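# Arrange the four nearest blocks in a row pointing away

## Task

Put the four blocks closest to the robot next to one another in a single straight line that runs directly along the table, away from the robot. Then release them and pull both hands back so that neither hand is above the line.

## Robot and tools

ROBOT AND FRAMES
There are two arms. left_arm carries a five-finger left hand and right_arm a right hand. Scene frame: origin at table-top height, midway between the arms; +x points out over the table away from the robot, +y toward left_arm, +z up. Base positions in that frame: left_arm (-0.042, +0.245, +0.044) m, right_arm (+0.034, -0.293, +0.014) m, both almost unrotated. A camera stand sits behind the arms. Loose objects can get a brief nudge now and then. The row of blocks should run along +x.

HAND POINT
Each arm is steered by a hand point fixed to its palm: 0.15 m out from the wrist mount along the fingers and 0.05 m in front of the palm. Its +z runs along the straight fingers and +y points out of the palm. Its +x points across the palm away from the thumb on the right hand, and toward the thumb on the left hand. Straight fingers reach 0.06 to 0.07 m past the point and lie 0.06 m behind it (along -y). A wrist bracket on the little-finger side can strike things.

THE 28-NUMBER ROW
Every row is 28 numbers in [-1, 1], covering both arms even if one is idle. 1-6: left_arm dx, dy, dz, rx, ry, rz. 7-12: left hand motors little, ring, middle, index, thumb_bend, thumb_turn. 13-14: left force_limit, speed. 15-28: the same fourteen for right_arm and its hand.
The six pose numbers are offsets, not poses. They count from that arm's Hand target as it was when the action or move began, along that Hand target's own axes. 1.0 equals 0.6 m or 180 degrees; rx, ry, rz together form one rotation vector. Each row of one action counts from that same start, not from the row before, so sending the same offset again moves the hand further. All six zero asks again for the current Hand target.
Hand numbers are absolute targets: +1 open/straight, -1 closed/curled. thumb_turn -1 places the thumb opposite the fingers, which is needed to grasp a block about 0.035 to 0.065 m thick. force_limit maps -1 to about 0 N and +1 to 10 N (15 N for the thumb motors). speed rises linearly from near zero at -1 to full speed at +0.48 and above. No value means 'unchanged': to keep a hand as it is, repeat the eight hand numbers you last sent it (before anything was sent, use hand_measured plus hand_force_limit and hand_speed). For a gentle grip close at speed -0.94 or below. To release, send targets more open than hand_measured. A force_limit or speed change alone does not restart a locked motor.

TOOLS
execute_actions(actions, cameras): actions is a list of actions. Each action holds up to 15 rows, one per 1/30 s step, and lasts 0.5 s; a shorter one repeats its last row. An empty list returns camera images. cameras: a list of names, ["all"], or [] for none.
move(target, speed, blend, blocking, cameras): target is one row or up to 15 rows. Every row counts from the Hand targets at the start of the move, not from the previous row. speed is top path speed in m/s, 0.002 to 4.3, default 0.25 (turns up to twice that in rad/s); one value or one per target. blend in metres rounds corners; 0 stops at each target. Paths are straight, avoid nothing, and are cut off after 10 s. blocking=false returns after about 0.5 s while the move continues.
wait(seconds 0 to 10); stop() brakes a running move; zoom_image(camera: cam_head_left, cam_head_right or cam_high; region [x0, y0, x1, y1] in pixels, at most 504 per side); show_instructions(); finished_scene(scene 1) ends the scene for good.

RESULTS
end_effector_position (m) and end_effector_quat_wxyz are given in each arm's own base frame. Hand target is the last commanded pose after the orientation clip (kept within 40 degrees of the measured one); the next offsets count from it. The hand often rests 1 to 3 cm (up to 5 cm) from the command, usually low; that is not proof of contact. The next action, even all zeros, asks for the target again, or send the remaining gap as an offset. hand_measured, hand_stopped_by (moving, target, force, stalled, fault) and hand_load_n list six values in motor order; load is in N, positive when the finger is pushed open, and dropping to about 0 means the grip is gone. The move line reports done, off_target, moving, held or fault; limits=paced means the pose was clipped, limits=held that steps were withheld. Joint positions, velocities and torques are also listed. Cameras are 504x504.

CAUTIONS
Any block falling off or left off the table fails the task. Avoid drops, releasing moving blocks, fast impacts and pressing far past contact. Never let the hands touch or squeeze each other. Keep paths away from an arm's own base. Long stretched holds or pushing toward unreachable poses heat motors: MOTOR HOT at 85 °C, and at 100 °C the arm goes limp for 30 to 60 s. Joint ranges (rad): waist -2.880 to 2.880, shoulder 0.000 to 3.142, elbow 0.000 to 3.019, wrist pitch -1.693 to 1.571, wrist yaw -1.571 to 1.571, wrist roll -2.094 to 2.094.

Each tool is called as a command line: name --argument value for each argument, lists and objects as JSON in quotes; but a table of rows of numbers goes row by row, as --pt "numbers of a row", without its own name.

Reference images:

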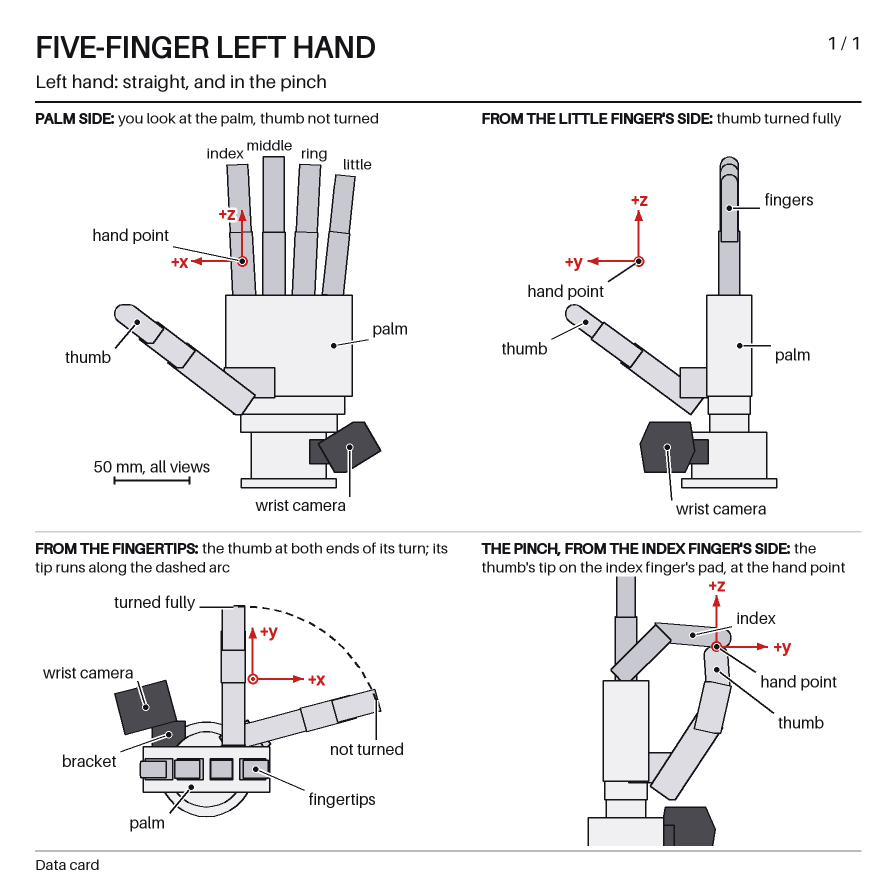

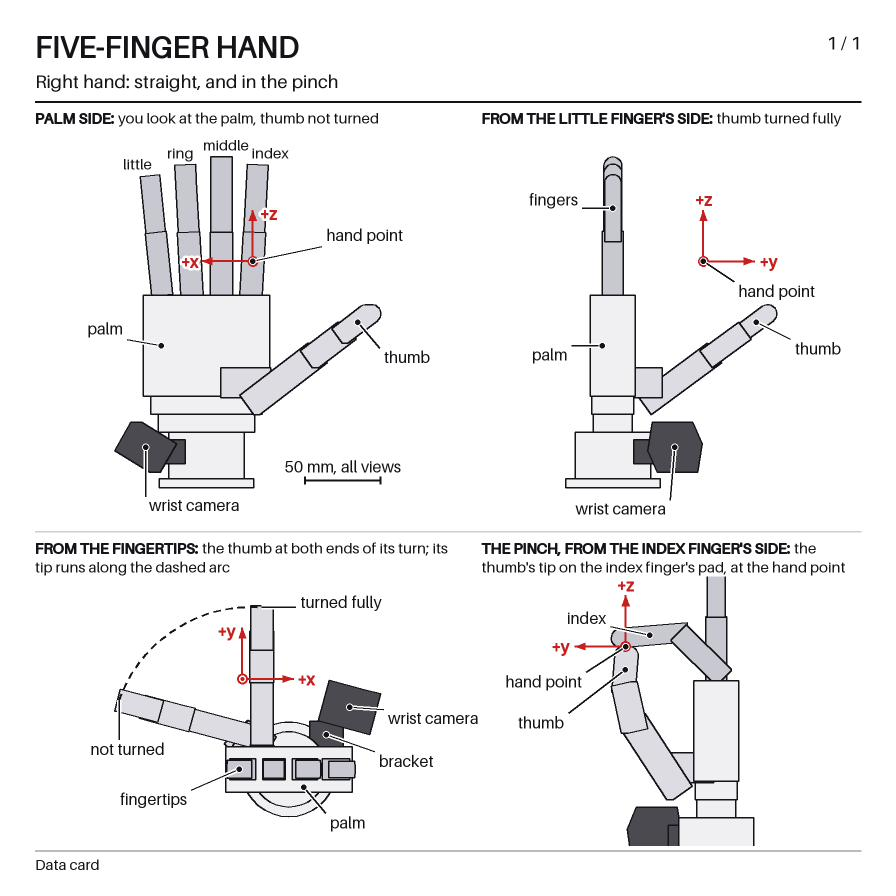

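## Session

execute_actions --actions '[]'

Scene clock: 0.00 s.
left_arm: end_effector_position=(+0.6172, -0.4378, +0.1055) hand_measured=(+1.000, +1.000, +1.000, +1.000, +1.000, +1.000) hand_load_n=(+0.0, +0.0, +0.0, +0.0, +0.0, +0.0) hand_stopped_by=(target, target, target, target, target, target) hand_force_limit=0.00 hand_speed=-0.80 end_effector_quat_wxyz=(-0.042, +0.756, -0.636, +0.150) | right_arm: end_effector_position=(+0.4257, +0.0017, +0.1250) hand_measured=(+1.000, +1.000, +1.000, +1.000, +1.000, +1.000) hand_load_n=(+0.0, +0.0, +0.0, +0.0, +0.0, +0.0) hand_stopped_by=(target, target, target, target, target, target) hand_force_limit=0.00 hand_speed=-0.80 end_effector_quat_wxyz=(-0.121, +0.807, -0.573, +0.071)
Joint positions: left_arm=[-0.543 2.257 2.231 -1.234 -0.035 -0.71] | right_arm=[-0.069 1.492 1.188 -1.017 -0.132 -0.387]
Joint velocities: within noise
Joint torques (N m): no reading
Motor temperatures (°C): left_arm=[36 30 26 35 32 28] | right_arm=[39 31 35 31 31 36]
Heat: left arm: hottest waist 36 °C; right arm: hottest waist 39 °C.
Hand target: left_arm +0.6230, -0.4413, +0.1115; -0.043, +0.755, -0.634, +0.160 | right_arm +0.4361, +0.0010, +0.1376; -0.131, +0.806, -0.571, +0.086

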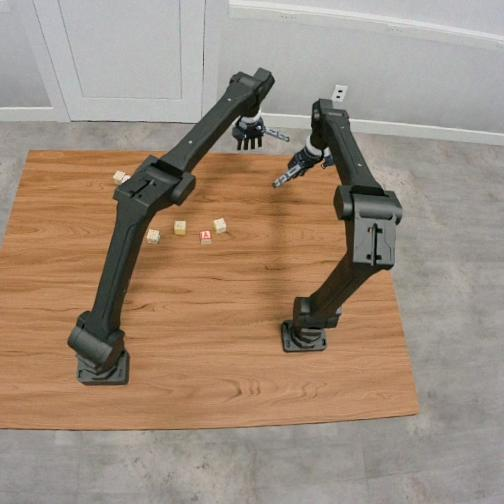

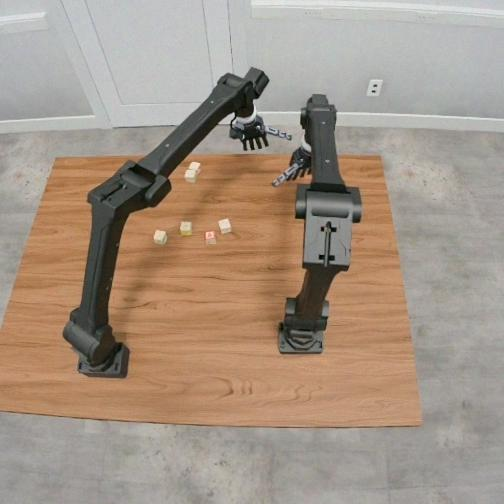

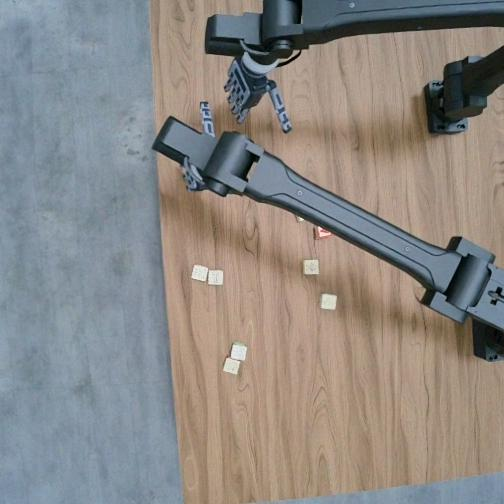

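zoom_image --camera "cam_head_left" --region '[90, 150, 250, 270]'

zoom_image --camera "cam_high" --region '[180, 180, 360, 380]'

zoom_image --camera "cam_head_right" --region '[90, 140, 300, 280]'

Scaled by 3.150 from the camera's 504x504 image, which has a finer 720x720 frame.

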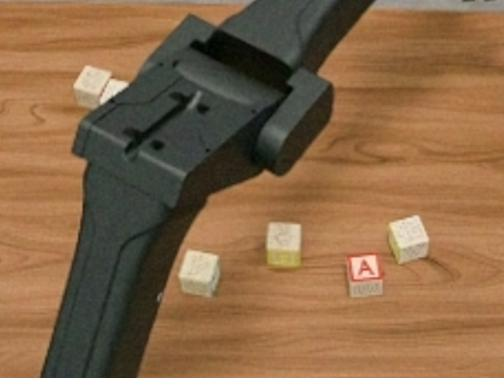

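Scaled by 2.520 from the camera's 504x504 image, which has a finer 720x720 frame.

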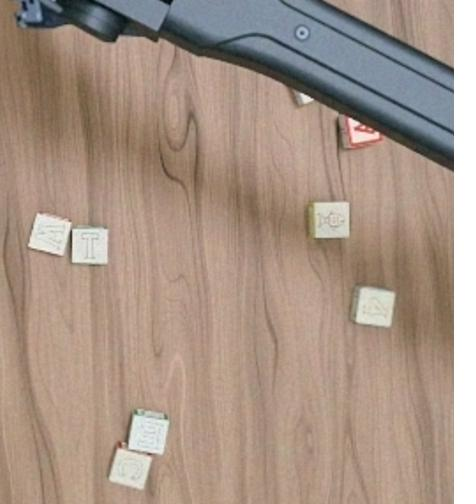

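Scaled by 2.400 from the camera's 504x504 image, which has a finer 720x720 frame.

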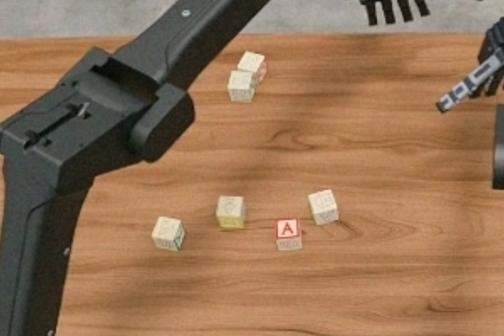

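move --target '[-0.967,0.1007,-0.464,-0.0926,-0.0534,0.0552,1,1,1,1,1,1,0,-0.8, 0,0,0,0,0,0,1,1,1,1,1,1,0,-0.8]' --cameras '["all"]'

Scene clock: 8.20 s.
left_arm: end_effector_position=(+0.3898, +0.1477, +0.2345) hand_measured=(+1.000, +1.000, +1.000, +1.000, +1.000, +1.000) hand_load_n=(+0.0, +0.0, +0.0, -0.5, +0.0, +0.0) hand_stopped_by=(target, target, target, target, target, target) hand_force_limit=0.00 hand_speed=-0.80 end_effector_quat_wxyz=(+0.016, +0.712, -0.702, -0.009) | right_arm: end_effector_position=(+0.4257, +0.0017, +0.1250) hand_measured=(+1.000, +1.000, +1.000, +1.000, +1.000, +1.000) hand_load_n=(+0.0, +0.0, +0.0, +0.0, +0.0, +0.0) hand_stopped_by=(target, target, target, target, target, target) hand_force_limit=0.00 hand_speed=-0.80 end_effector_quat_wxyz=(-0.121, +0.807, -0.573, +0.071)
Joint positions: left_arm=[0.379 1.63 1.618 -1.596 -0.004 0.365] | right_arm=[-0.069 1.492 1.188 -1.017 -0.132 -0.387]
Joint torques (N m): left_arm=[0.73 -11.4 12.33 -0.24 0.13 0.09] | right_arm=[0.44 -14.39 8.18 0.68 -0.01 0.06]
Heat: left arm: hottest waist 36 °C; right arm: hottest waist 39 °C.
Hand target: left_arm +0.4002, +0.1492, +0.2503; +0.000, +0.706, -0.708, -0.001 | right_arm +0.4361, +0.0010, +0.1376; -0.131, +0.806, -0.571, +0.086
Off the commanded pose: left_arm 0.019 m, 2 deg | right_arm 0.016 m, 2 deg.
move: off_target (left_arm, right_arm)

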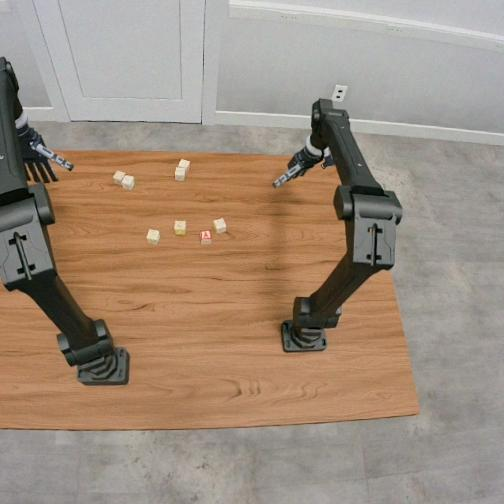

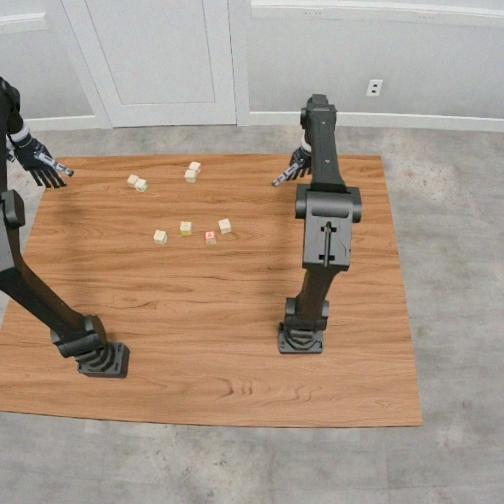

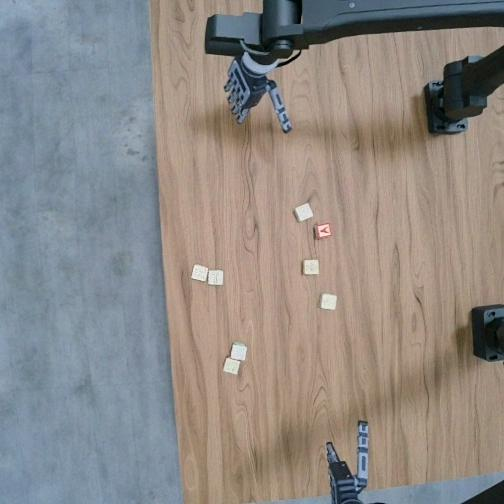

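move --target '[0.492,0.0087,0.2505,0,0,0.008,1,1,1,1,1,1,0,-0.8, 0,0,0,0,0,0,1,1,1,1,1,1,0,-0.8]' --cameras '["all"]'

Scene clock: 11.70 s.
left_arm: end_effector_position=(+0.3903, -0.1465, +0.1034) hand_measured=(+1.000, +1.000, +1.000, +1.000, +1.000, +1.000) hand_load_n=(+0.0, +0.0, +0.0, +0.0, +0.0, +0.0) hand_stopped_by=(target, target, target, target, target, target) hand_force_limit=0.00 hand_speed=-0.80 end_effector_quat_wxyz=(+0.002, +0.692, -0.722, -0.004) | right_arm: end_effector_position=(+0.4257, +0.0017, +0.1250) hand_measured=(+1.000, +1.000, +1.000, +1.000, +1.000, +1.000) hand_load_n=(+0.0, +0.0, +0.0, +0.0, +0.0, +0.0) hand_stopped_by=(target, target, target, target, target, target) hand_force_limit=0.00 hand_speed=-0.80 end_effector_quat_wxyz=(-0.121, +0.807, -0.573, +0.071)
Joint positions: left_arm=[-0.255 1.628 1.271 -1.221 -0.001 -0.213] | right_arm=[-0.069 1.492 1.188 -1.017 -0.132 -0.387]
Joint torques (N m): left_arm=[1.55 -10.4 7.86 0.88 0.05 -0.07] | right_arm=[0.26 -13.98 7.99 0.72 -0.05 0.04]
Heat: left arm: hottest waist 35 °C; right arm: hottest waist 39 °C.
Hand target: left_arm +0.3940, -0.1455, +0.0993; +0.000, +0.697, -0.717, -0.002 | right_arm +0.4361, +0.0010, +0.1376; -0.131, +0.806, -0.571, +0.086
Off the commanded pose: left_arm 0.006 m, 1 deg | right_arm 0.016 m, 2 deg.
move: off_target (right_arm)

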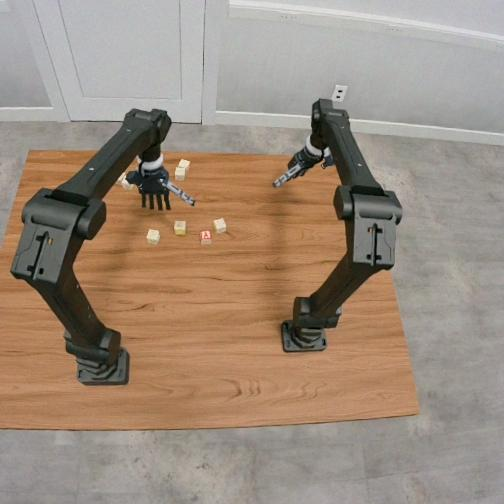

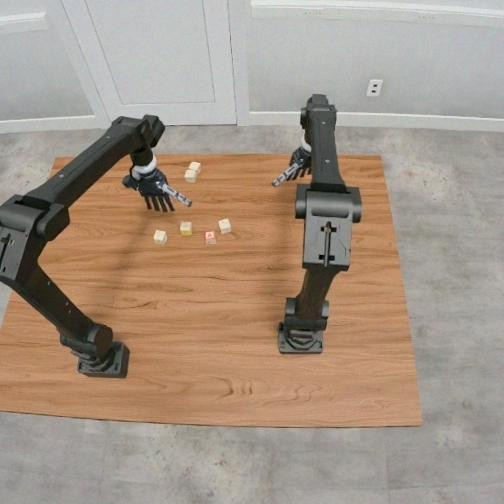

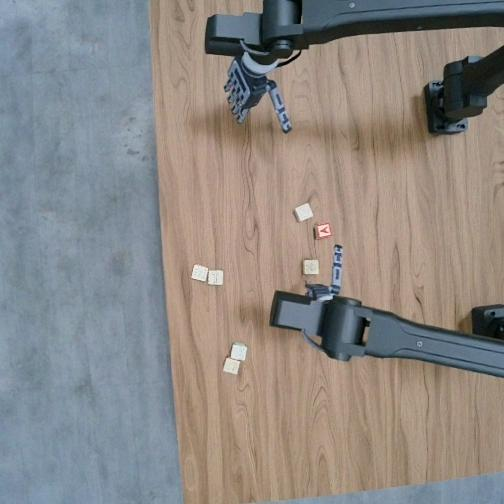

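zoom_image --camera "cam_head_left" --region '[110, 150, 240, 260]'

zoom_image --camera "cam_head_right" --region '[110, 150, 240, 260]'

zoom_image --camera "cam_high" --region '[270, 190, 400, 330]'

Scaled by 3.877 from the camera's 504x504 image, which has a finer 720x720 frame.

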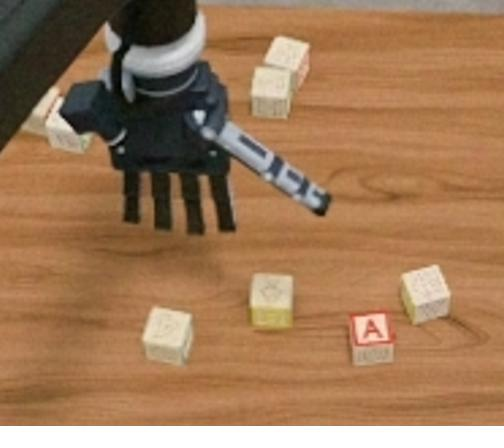

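Scaled by 3.877 from the camera's 504x504 image, which has a finer 720x720 frame.

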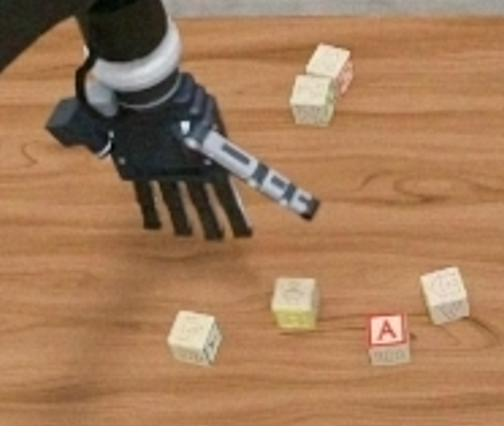

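Scaled by 3.600 from the camera's 504x504 image, which has a finer 720x720 frame.

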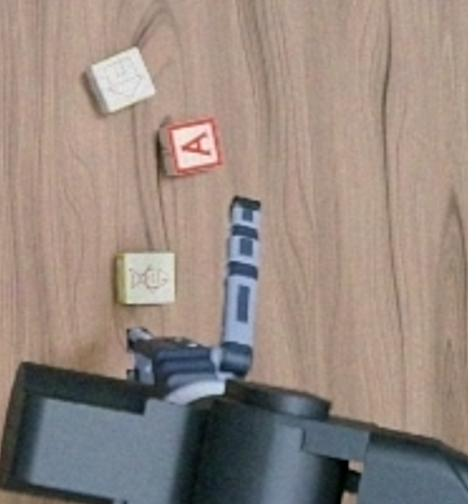

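move --target '[0,0,0.083,0,0,0,1,1,1,1,1,1,0,-0.8, 0,0,0,0,0,0,1,1,1,1,1,1,0,-0.8]' --cameras '["all"]' --speed 0.1

zoom_image --camera "cam_head_left" --region '[110, 150, 240, 260]'

zoom_image --camera "cam_head_right" --region '[110, 150, 240, 260]'

Scene clock: 13.20 s.
left_arm: end_effector_position=(+0.3907, -0.1467, +0.0547) hand_measured=(+1.000, +1.000, +1.000, +1.000, +1.000, +1.000) hand_load_n=(+0.0, +0.0, +0.0, +0.0, +0.0, +0.0) hand_stopped_by=(target, target, target, target, target, target) hand_force_limit=0.00 hand_speed=-0.80 end_effector_quat_wxyz=(+0.001, +0.692, -0.722, -0.002) | right_arm: end_effector_position=(+0.4257, +0.0017, +0.1250) hand_measured=(+1.000, +1.000, +1.000, +1.000, +1.000, +1.000) hand_load_n=(+0.0, +0.0, +0.0, +0.0, +0.0, +0.0) hand_stopped_by=(target, target, target, target, target, target) hand_force_limit=0.00 hand_speed=-0.80 end_effector_quat_wxyz=(-0.121, +0.807, -0.573, +0.071)
Joint positions: left_arm=[-0.255 1.679 1.197 -1.094 -0.001 -0.214] | right_arm=[-0.069 1.492 1.188 -1.017 -0.132 -0.387]
Joint torques (N m): left_arm=[1.55 -10.52 7.43 0.87 0.06 -0.09] | right_arm=[0.5 -14.68 8.1 0.77 -0.03 0.04]
Heat: left arm: hottest waist 35 °C; right arm: hottest waist 39 °C.
Hand target: left_arm +0.3939, -0.1454, +0.0496; +0.000, +0.698, -0.717, -0.002 | right_arm +0.4361, +0.0010, +0.1376; -0.131, +0.806, -0.571, +0.086
Off the commanded pose: left_arm 0.006 m, 1 deg | right_arm 0.016 m, 2 deg.
move: off_target (right_arm)

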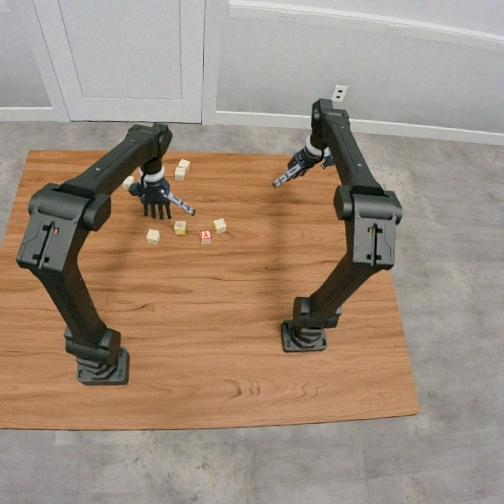

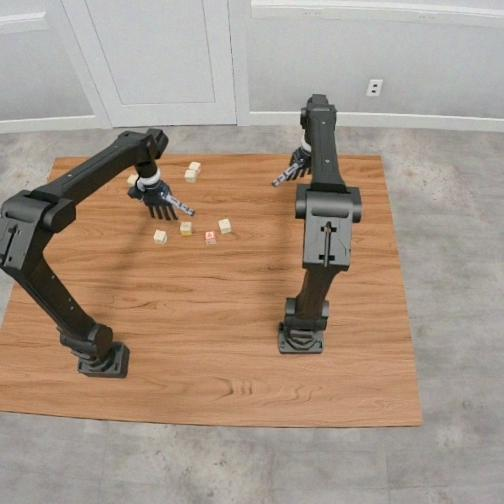

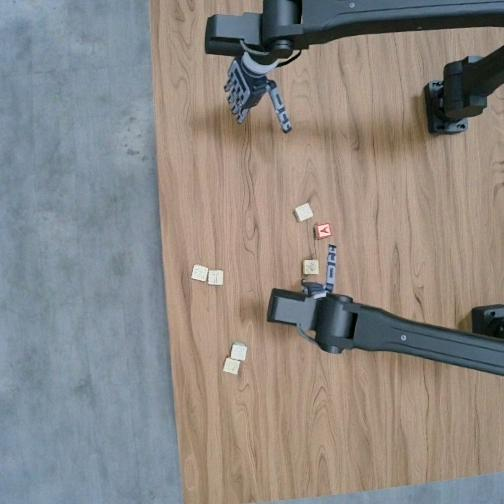

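Scaled by 3.877 from the camera's 504x504 image, which has a finer 720x720 frame.

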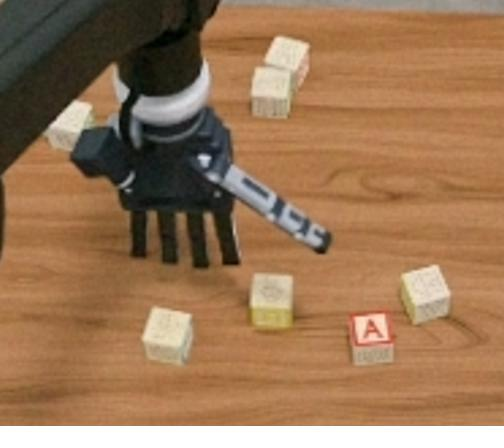

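Scaled by 3.877 from the camera's 504x504 image, which has a finer 720x720 frame.

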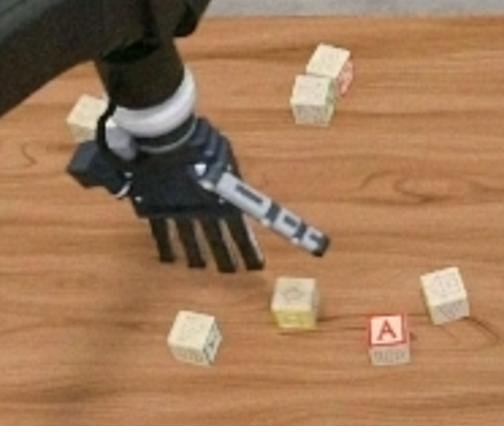

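move --target '[0,0,0.033,0,0,0,1,1,1,1,1,1,0,-0.8, 0,0,0,0,0,0,1,1,1,1,1,1,0,-0.8]' --cameras '["all"]' --speed 0.05

zoom_image --camera "cam_head_left" --region '[130, 190, 190, 250]'

zoom_image --camera "cam_head_right" --region '[130, 190, 190, 250]'

Scene clock: 14.53 s.
left_arm: end_effector_position=(+0.3922, -0.1471, +0.0373) hand_measured=(+1.000, +1.000, +1.000, +1.000, +1.000, +1.000) hand_load_n=(+0.0, +0.0, +0.0, +0.0, +0.0, +0.0) hand_stopped_by=(target, target, target, target, target, target) hand_force_limit=0.00 hand_speed=-0.80 end_effector_quat_wxyz=(-0.001, +0.692, -0.722, +0.001) | right_arm: end_effector_position=(+0.4257, +0.0017, +0.1250) hand_measured=(+1.000, +1.000, +1.000, +1.000, +1.000, +1.000) hand_load_n=(+0.0, +0.0, +0.0, +0.0, +0.0, +0.0) hand_stopped_by=(target, target, target, target, target, target) hand_force_limit=0.00 hand_speed=-0.80 end_effector_quat_wxyz=(-0.121, +0.807, -0.573, +0.071)
Joint positions: left_arm=[-0.255 1.7 1.174 -1.043 -0.001 -0.214] | right_arm=[-0.069 1.492 1.188 -1.017 -0.132 -0.387]
Joint torques (N m): left_arm=[1.61 -10.17 7.04 0.88 0.04 -0.09] | right_arm=[0.62 -14.15 8.21 0.76 -0.03 0.05]
Heat: left arm: hottest waist 35 °C; right arm: hottest waist 39 °C.
Hand target: left_arm +0.3938, -0.1453, +0.0297; +0.000, +0.698, -0.717, -0.002 | right_arm +0.4361, +0.0010, +0.1376; -0.131, +0.806, -0.571, +0.086
Off the commanded pose: left_arm 0.008 m, 1 deg | right_arm 0.016 m, 2 deg.
move: off_target (right_arm)

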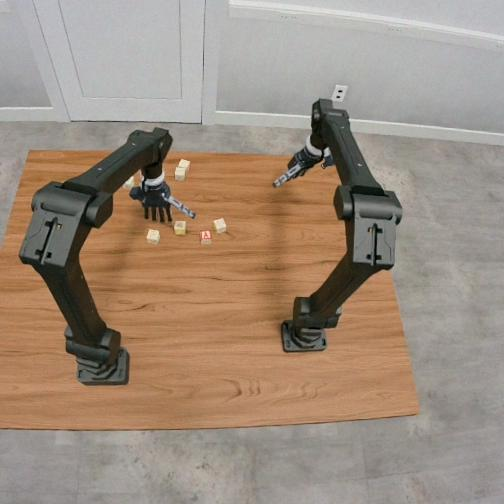

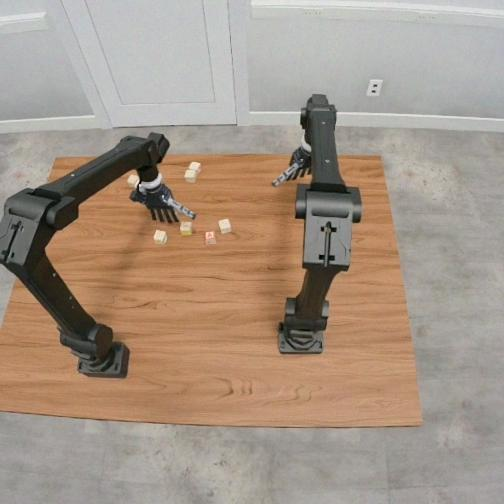

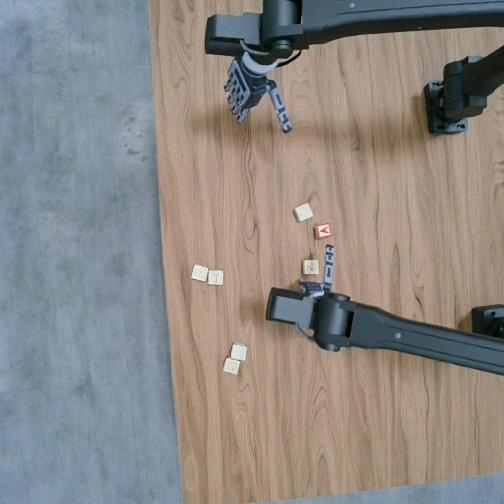

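Scaled by 8.400 from the camera's 504x504 image, which has a finer 720x720 frame.

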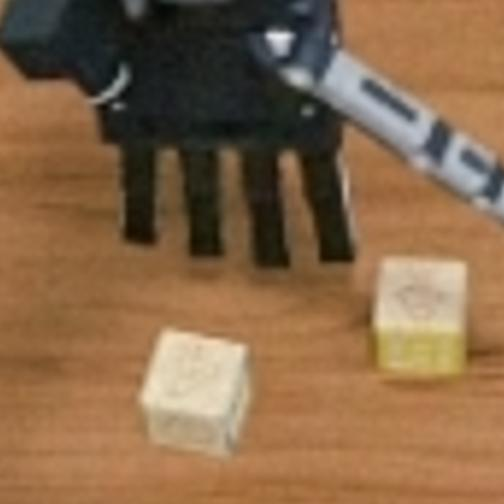

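Scaled by 8.400 from the camera's 504x504 image, which has a finer 720x720 frame.

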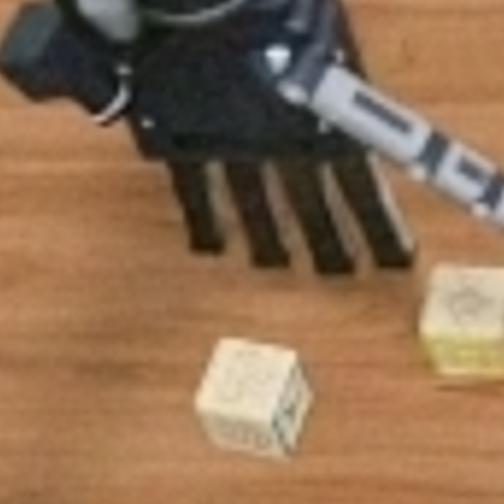

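move --pt "-0.025 0 0 0 0 -0.006 1 1 1 1 1 1 0 -0.8 0 0 0 0 0 0 1 1 1 1 1 1 0 -0.8" --pt "-0.025 0.1 0 0 0 -0.006 1 1 1 1 1 1 0 -0.8 0 0 0 0 0 0 1 1 1 1 1 1 0 -0.8" --cameras '["all"]' --speed 0.1

zoom_image --camera "cam_head_left" --region '[130, 190, 190, 250]'

zoom_image --camera "cam_head_right" --region '[130, 190, 190, 250]'

Scene clock: 17.23 s.
left_arm: end_effector_position=(+0.3331, -0.1244, +0.0303) hand_measured=(+1.000, +1.000, +1.000, +1.000, +1.000, +1.000) hand_load_n=(+0.0, +0.0, +0.0, +0.0, +0.0, +0.0) hand_stopped_by=(target, target, target, target, target, target) hand_force_limit=0.00 hand_speed=-0.80 end_effector_quat_wxyz=(+0.004, +0.704, -0.710, -0.007) | right_arm: end_effector_position=(+0.4257, +0.0017, +0.1250) hand_measured=(+1.000, +1.000, +1.000, +1.000, +1.000, +1.000) hand_load_n=(+0.0, +0.0, +0.0, +0.0, +0.0, +0.0) hand_stopped_by=(target, target, target, target, target, target) hand_force_limit=0.00 hand_speed=-0.80 end_effector_quat_wxyz=(-0.121, +0.807, -0.573, +0.071)
Joint positions: left_arm=[-0.234 1.574 0.987 -1.001 -0.001 -0.226] | right_arm=[-0.069 1.492 1.188 -1.017 -0.132 -0.387]
Joint torques (N m): left_arm=[0.5 -9.47 6.84 0.79 0.06 -0.08] | right_arm=[0.5 -14.1 8.2 0.59 -0.04 0.02]
Heat: left arm: hottest waist 35 °C; right arm: hottest waist 38 °C.
Hand target: left_arm +0.3344, -0.1288, +0.0300; +0.000, +0.704, -0.710, -0.001 | right_arm +0.4361, +0.0010, +0.1376; -0.131, +0.806, -0.571, +0.086
Off the commanded pose: left_arm 0.004 m, 1 deg | right_arm 0.016 m, 2 deg.
move: off_target (right_arm)

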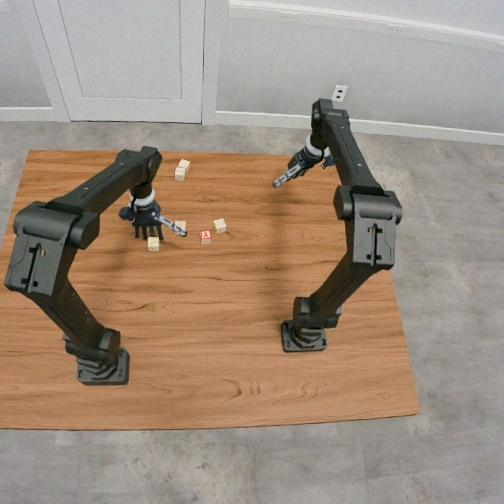

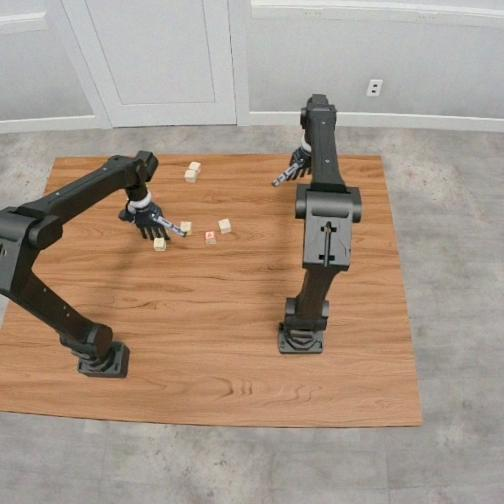

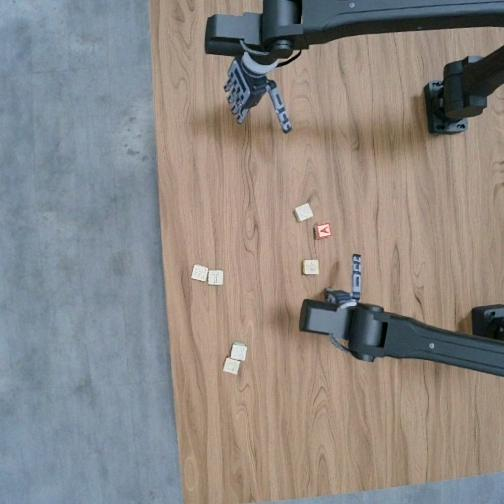

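Scaled by 8.400 from the camera's 504x504 image, which has a finer 720x720 frame.

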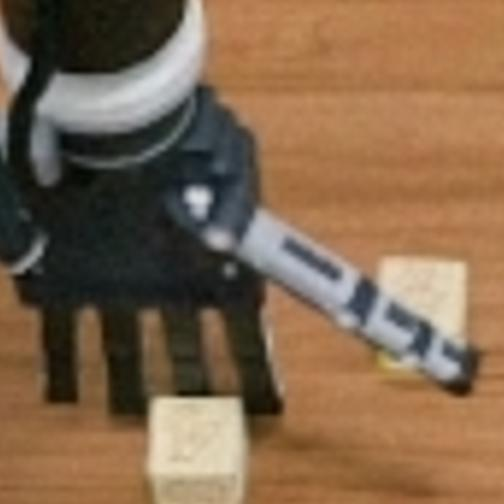

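Scaled by 8.400 from the camera's 504x504 image, which has a finer 720x720 frame.

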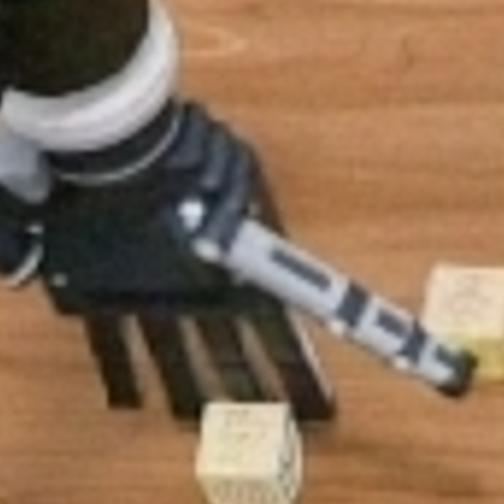

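move --pt "0.008 0.045 0 0 0 0 1 1 1 1 1 1 0 -0.8 0 0 0 0 0 0 1 1 1 1 1 1 0 -0.8" --pt "0.008 0.0 0 0 0 0 1 1 1 1 1 1 0 -0.8 0 0 0 0 0 0 1 1 1 1 1 1 0 -0.8" --pt "0.008 0.0 -0.15 0 0 0 1 1 1 1 1 1 0 -0.8 0 0 0 0 0 0 1 1 1 1 1 1 0 -0.8" --cameras '["all"]' --speed 0.1

zoom_image --camera "cam_head_left" --region '[130, 200, 240, 260]'

zoom_image --camera "cam_high" --region '[270, 190, 380, 330]'

Scene clock: 20.27 s.
left_arm: end_effector_position=(+0.3197, -0.1330, +0.1054) hand_measured=(+1.000, +1.000, +1.000, +1.000, +1.000, +1.000) hand_load_n=(+0.0, +0.0, +0.0, +0.0, -0.5, +0.0) hand_stopped_by=(target, target, target, target, target, target) hand_force_limit=0.00 hand_speed=-0.80 end_effector_quat_wxyz=(+0.009, +0.704, -0.710, -0.016) | right_arm: end_effector_position=(+0.4257, +0.0017, +0.1250) hand_measured=(+1.000, +1.000, +1.000, +1.000, +1.000, +1.000) hand_load_n=(+0.0, +0.0, +0.0, +0.0, +0.0, +0.0) hand_stopped_by=(target, target, target, target, target, target) hand_force_limit=0.00 hand_speed=-0.80 end_effector_quat_wxyz=(-0.121, +0.807, -0.573, +0.071)
Joint positions: left_arm=[-0.263 1.464 1.082 -1.224 -0.001 -0.254] | right_arm=[-0.069 1.492 1.188 -1.017 -0.132 -0.387]
Joint torques (N m): left_arm=[1.67 -8.76 11.17 -0.28 0.06 0.05] | right_arm=[0.38 -14.56 8.13 0.61 -0.03 0.07]
Heat: left arm: hottest waist 35 °C; right arm: hottest waist 38 °C.
Hand target: left_arm +0.3345, -0.1337, +0.1200; +0.000, +0.704, -0.710, -0.001 | right_arm +0.4361, +0.0010, +0.1376; -0.131, +0.806, -0.571, +0.086
Off the commanded pose: left_arm 0.021 m, 2 deg | right_arm 0.016 m, 2 deg.
move: off_target (left_arm, right_arm)

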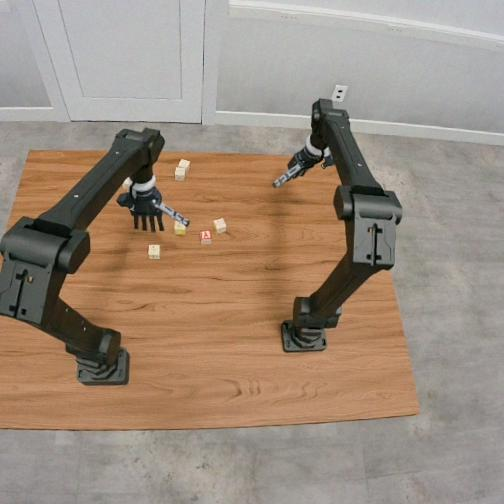

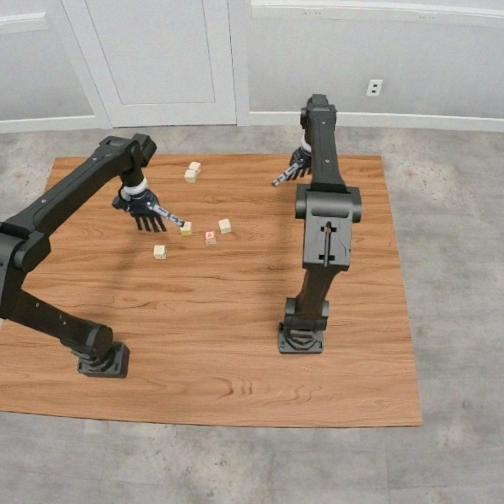

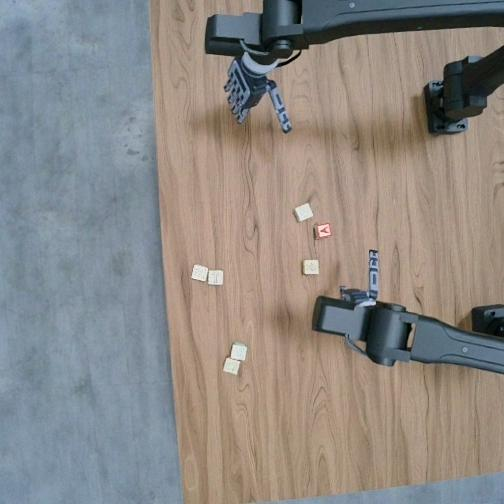

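Scaled by 4.582 from the camera's 504x504 image, which has a finer 720x720 frame.

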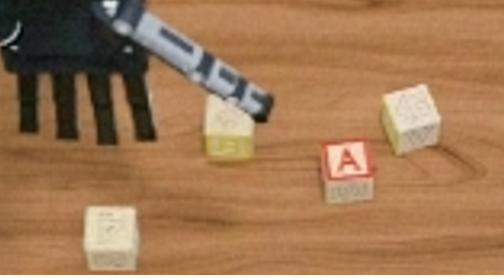

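Scaled by 3.600 from the camera's 504x504 image, which has a finer 720x720 frame.

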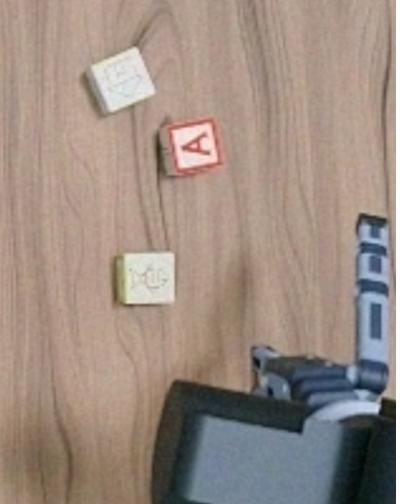

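move --target '[-0.239,0.087,-0.06,0,0,0.503,1,1,1,1,1,1,0,-0.8, -0.4357,0.1743,-0.0663,-0.0985,0.0211,0.1106,1,1,1,1,1,1,0,-0.8]' --cameras '["all"]' --speed 0.3

zoom_image --camera "cam_high" --region '[250, 180, 400, 330]'

zoom_image --camera "cam_head_left" --region '[130, 190, 260, 280]'

Scene clock: 25.43 s.
left_arm: end_effector_position=(+0.2884, +0.0060, +0.1567) hand_measured=(+1.000, +1.000, +1.000, +1.000, +1.000, +1.000) hand_load_n=(+0.0, +0.0, +0.0, +0.0, +0.0, +0.0) hand_stopped_by=(target, target, target, target, target, target) hand_force_limit=0.00 hand_speed=-0.80 end_effector_quat_wxyz=(+0.005, +0.010, +1.000, +0.001) | right_arm: end_effector_position=(+0.2457, +0.2098, +0.1371) hand_measured=(+1.000, +1.000, +1.000, +1.000, +1.000, +1.000) hand_load_n=(+0.0, +0.0, +0.0, +0.0, +0.0, +0.0) hand_stopped_by=(target, target, target, target, target, target) hand_force_limit=0.00 hand_speed=-0.80 end_effector_quat_wxyz=(+0.010, +0.707, -0.708, -0.003)
Joint positions: left_arm=[-0.171 1.198 0.979 -1.342 -0.004 1.418] | right_arm=[0.53 1.321 1.029 -1.3 -0.001 0.532]
Joint torques (N m): left_arm=[1.9 -5.48 7.98 -0.13 0.15 0.07] | right_arm=[0.38 -12.28 6.24 -0.09 0.13 0.17]
Heat: left arm: hottest waist 35 °C; right arm: hottest waist 38 °C.
Hand target: left_arm +0.2836, +0.0099, +0.1564; -0.001, +0.009, +1.000, +0.001 | right_arm +0.2438, +0.2103, +0.1461; +0.001, +0.703, -0.712, +0.000
Off the commanded pose: left_arm 0.006 m, 1 deg | right_arm 0.009 m, 1 deg.
move: done

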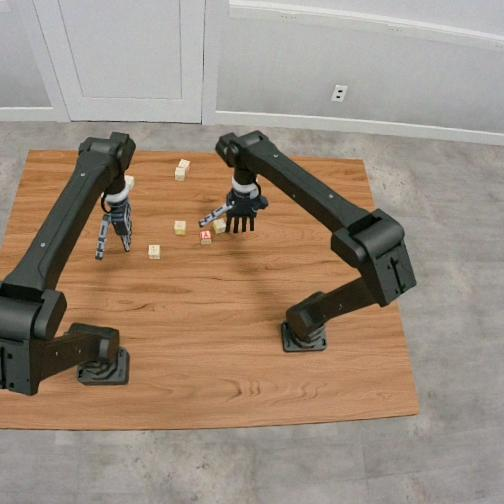

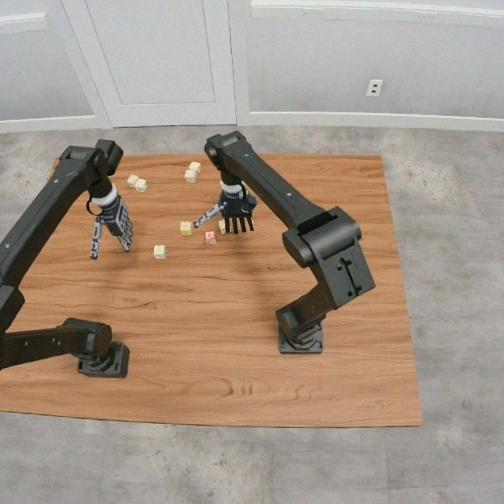

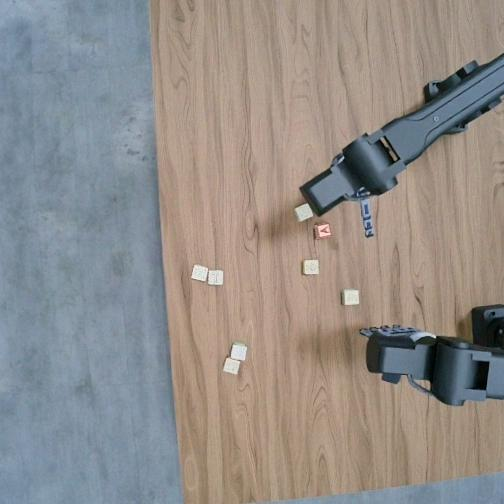

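Scaled by 3.360 from the camera's 504x504 image, which has a finer 720x720 frame.

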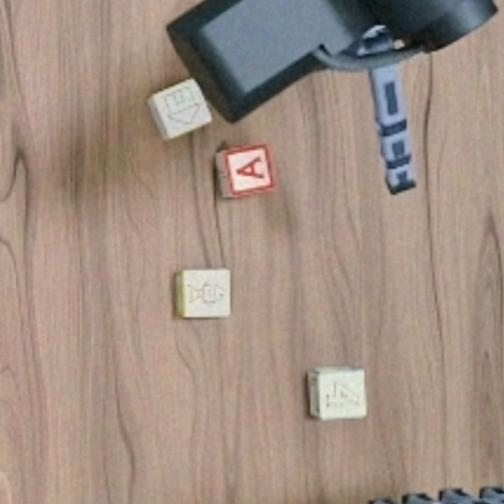

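Scaled by 3.877 from the camera's 504x504 image, which has a finer 720x720 frame.

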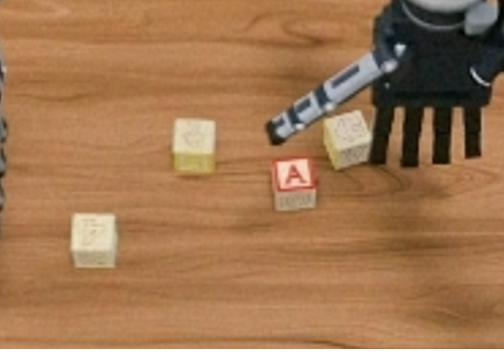

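move --target '[0.03,0,0.16,0,0,0,1,1,1,1,1,1,0,-0.8, -0.05,0,0.087,0,0,0,1,1,1,1,1,1,0,-0.8]' --cameras '["all"]' --speed 0.12

zoom_image --camera "cam_head_left" --region '[100, 190, 260, 280]'

zoom_image --camera "cam_head_right" --region '[100, 190, 260, 280]'

Scene clock: 28.03 s.
left_arm: end_effector_position=(+0.2624, +0.0105, +0.0630) hand_measured=(+1.000, +1.000, +1.000, +1.000, +1.000, +1.000) hand_load_n=(+0.0, +0.0, +0.0, +0.0, +0.0, +0.0) hand_stopped_by=(target, target, target, target, target, target) hand_force_limit=0.00 hand_speed=-0.80 end_effector_quat_wxyz=(-0.004, +0.010, +1.000, +0.003) | right_arm: end_effector_position=(+0.2420, +0.2356, +0.0961) hand_measured=(+1.000, +1.000, +1.000, +1.000, +1.000, +1.000) hand_load_n=(+0.0, +0.0, +0.0, +0.0, +0.0, +0.0) hand_stopped_by=(target, target, target, target, target, target) hand_force_limit=0.00 hand_speed=-0.80 end_effector_quat_wxyz=(+0.003, +0.705, -0.709, -0.001)
Joint positions: left_arm=[-0.171 1.237 0.746 -1.089 -0.004 1.419] | right_arm=[0.596 1.377 0.97 -1.169 -0.001 0.601]
Joint torques (N m): left_arm=[1.38 -4.31 7.51 0.85 0.15 0] | right_arm=[0.15 -9.82 5.96 0.62 0.09 0.11]
Heat: left arm: hottest waist 35 °C; right arm: hottest waist 38 °C.
Hand target: left_arm +0.2653, +0.0104, +0.0604; -0.001, +0.009, +1.000, +0.001 | right_arm +0.2440, +0.2402, +0.0938; +0.001, +0.703, -0.712, +0.000
Off the commanded pose: left_arm 0.004 m, 0 deg | right_arm 0.006 m, 0 deg.
move: done

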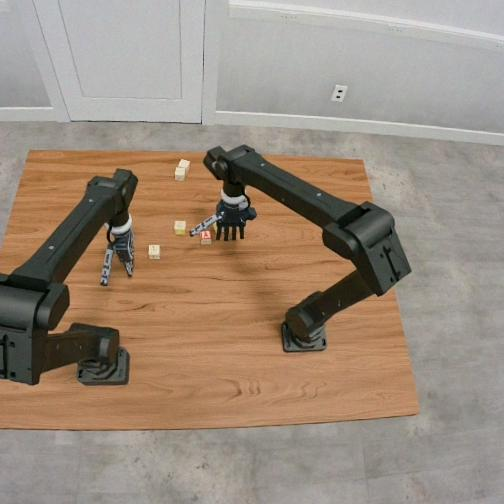

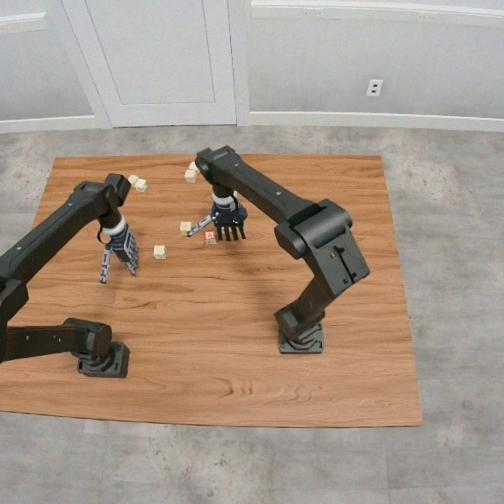

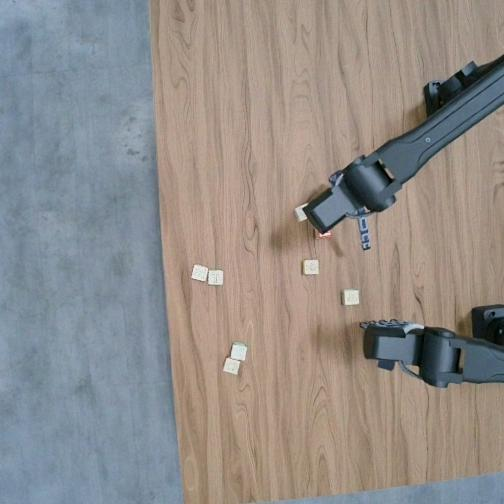

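Scaled by 3.150 from the camera's 504x504 image, which has a finer 720x720 frame.

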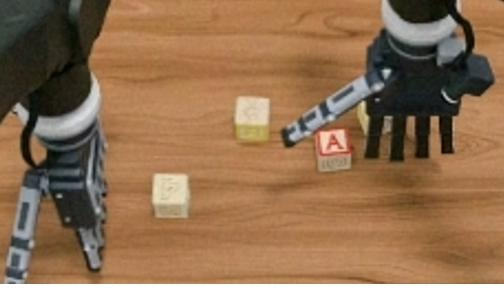

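Scaled by 3.150 from the camera's 504x504 image, which has a finer 720x720 frame.

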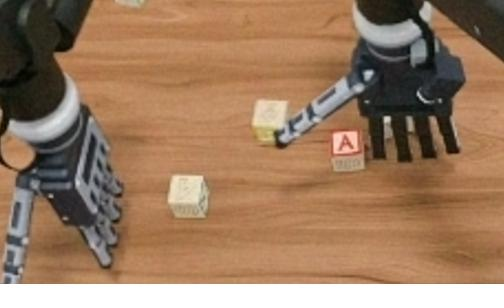

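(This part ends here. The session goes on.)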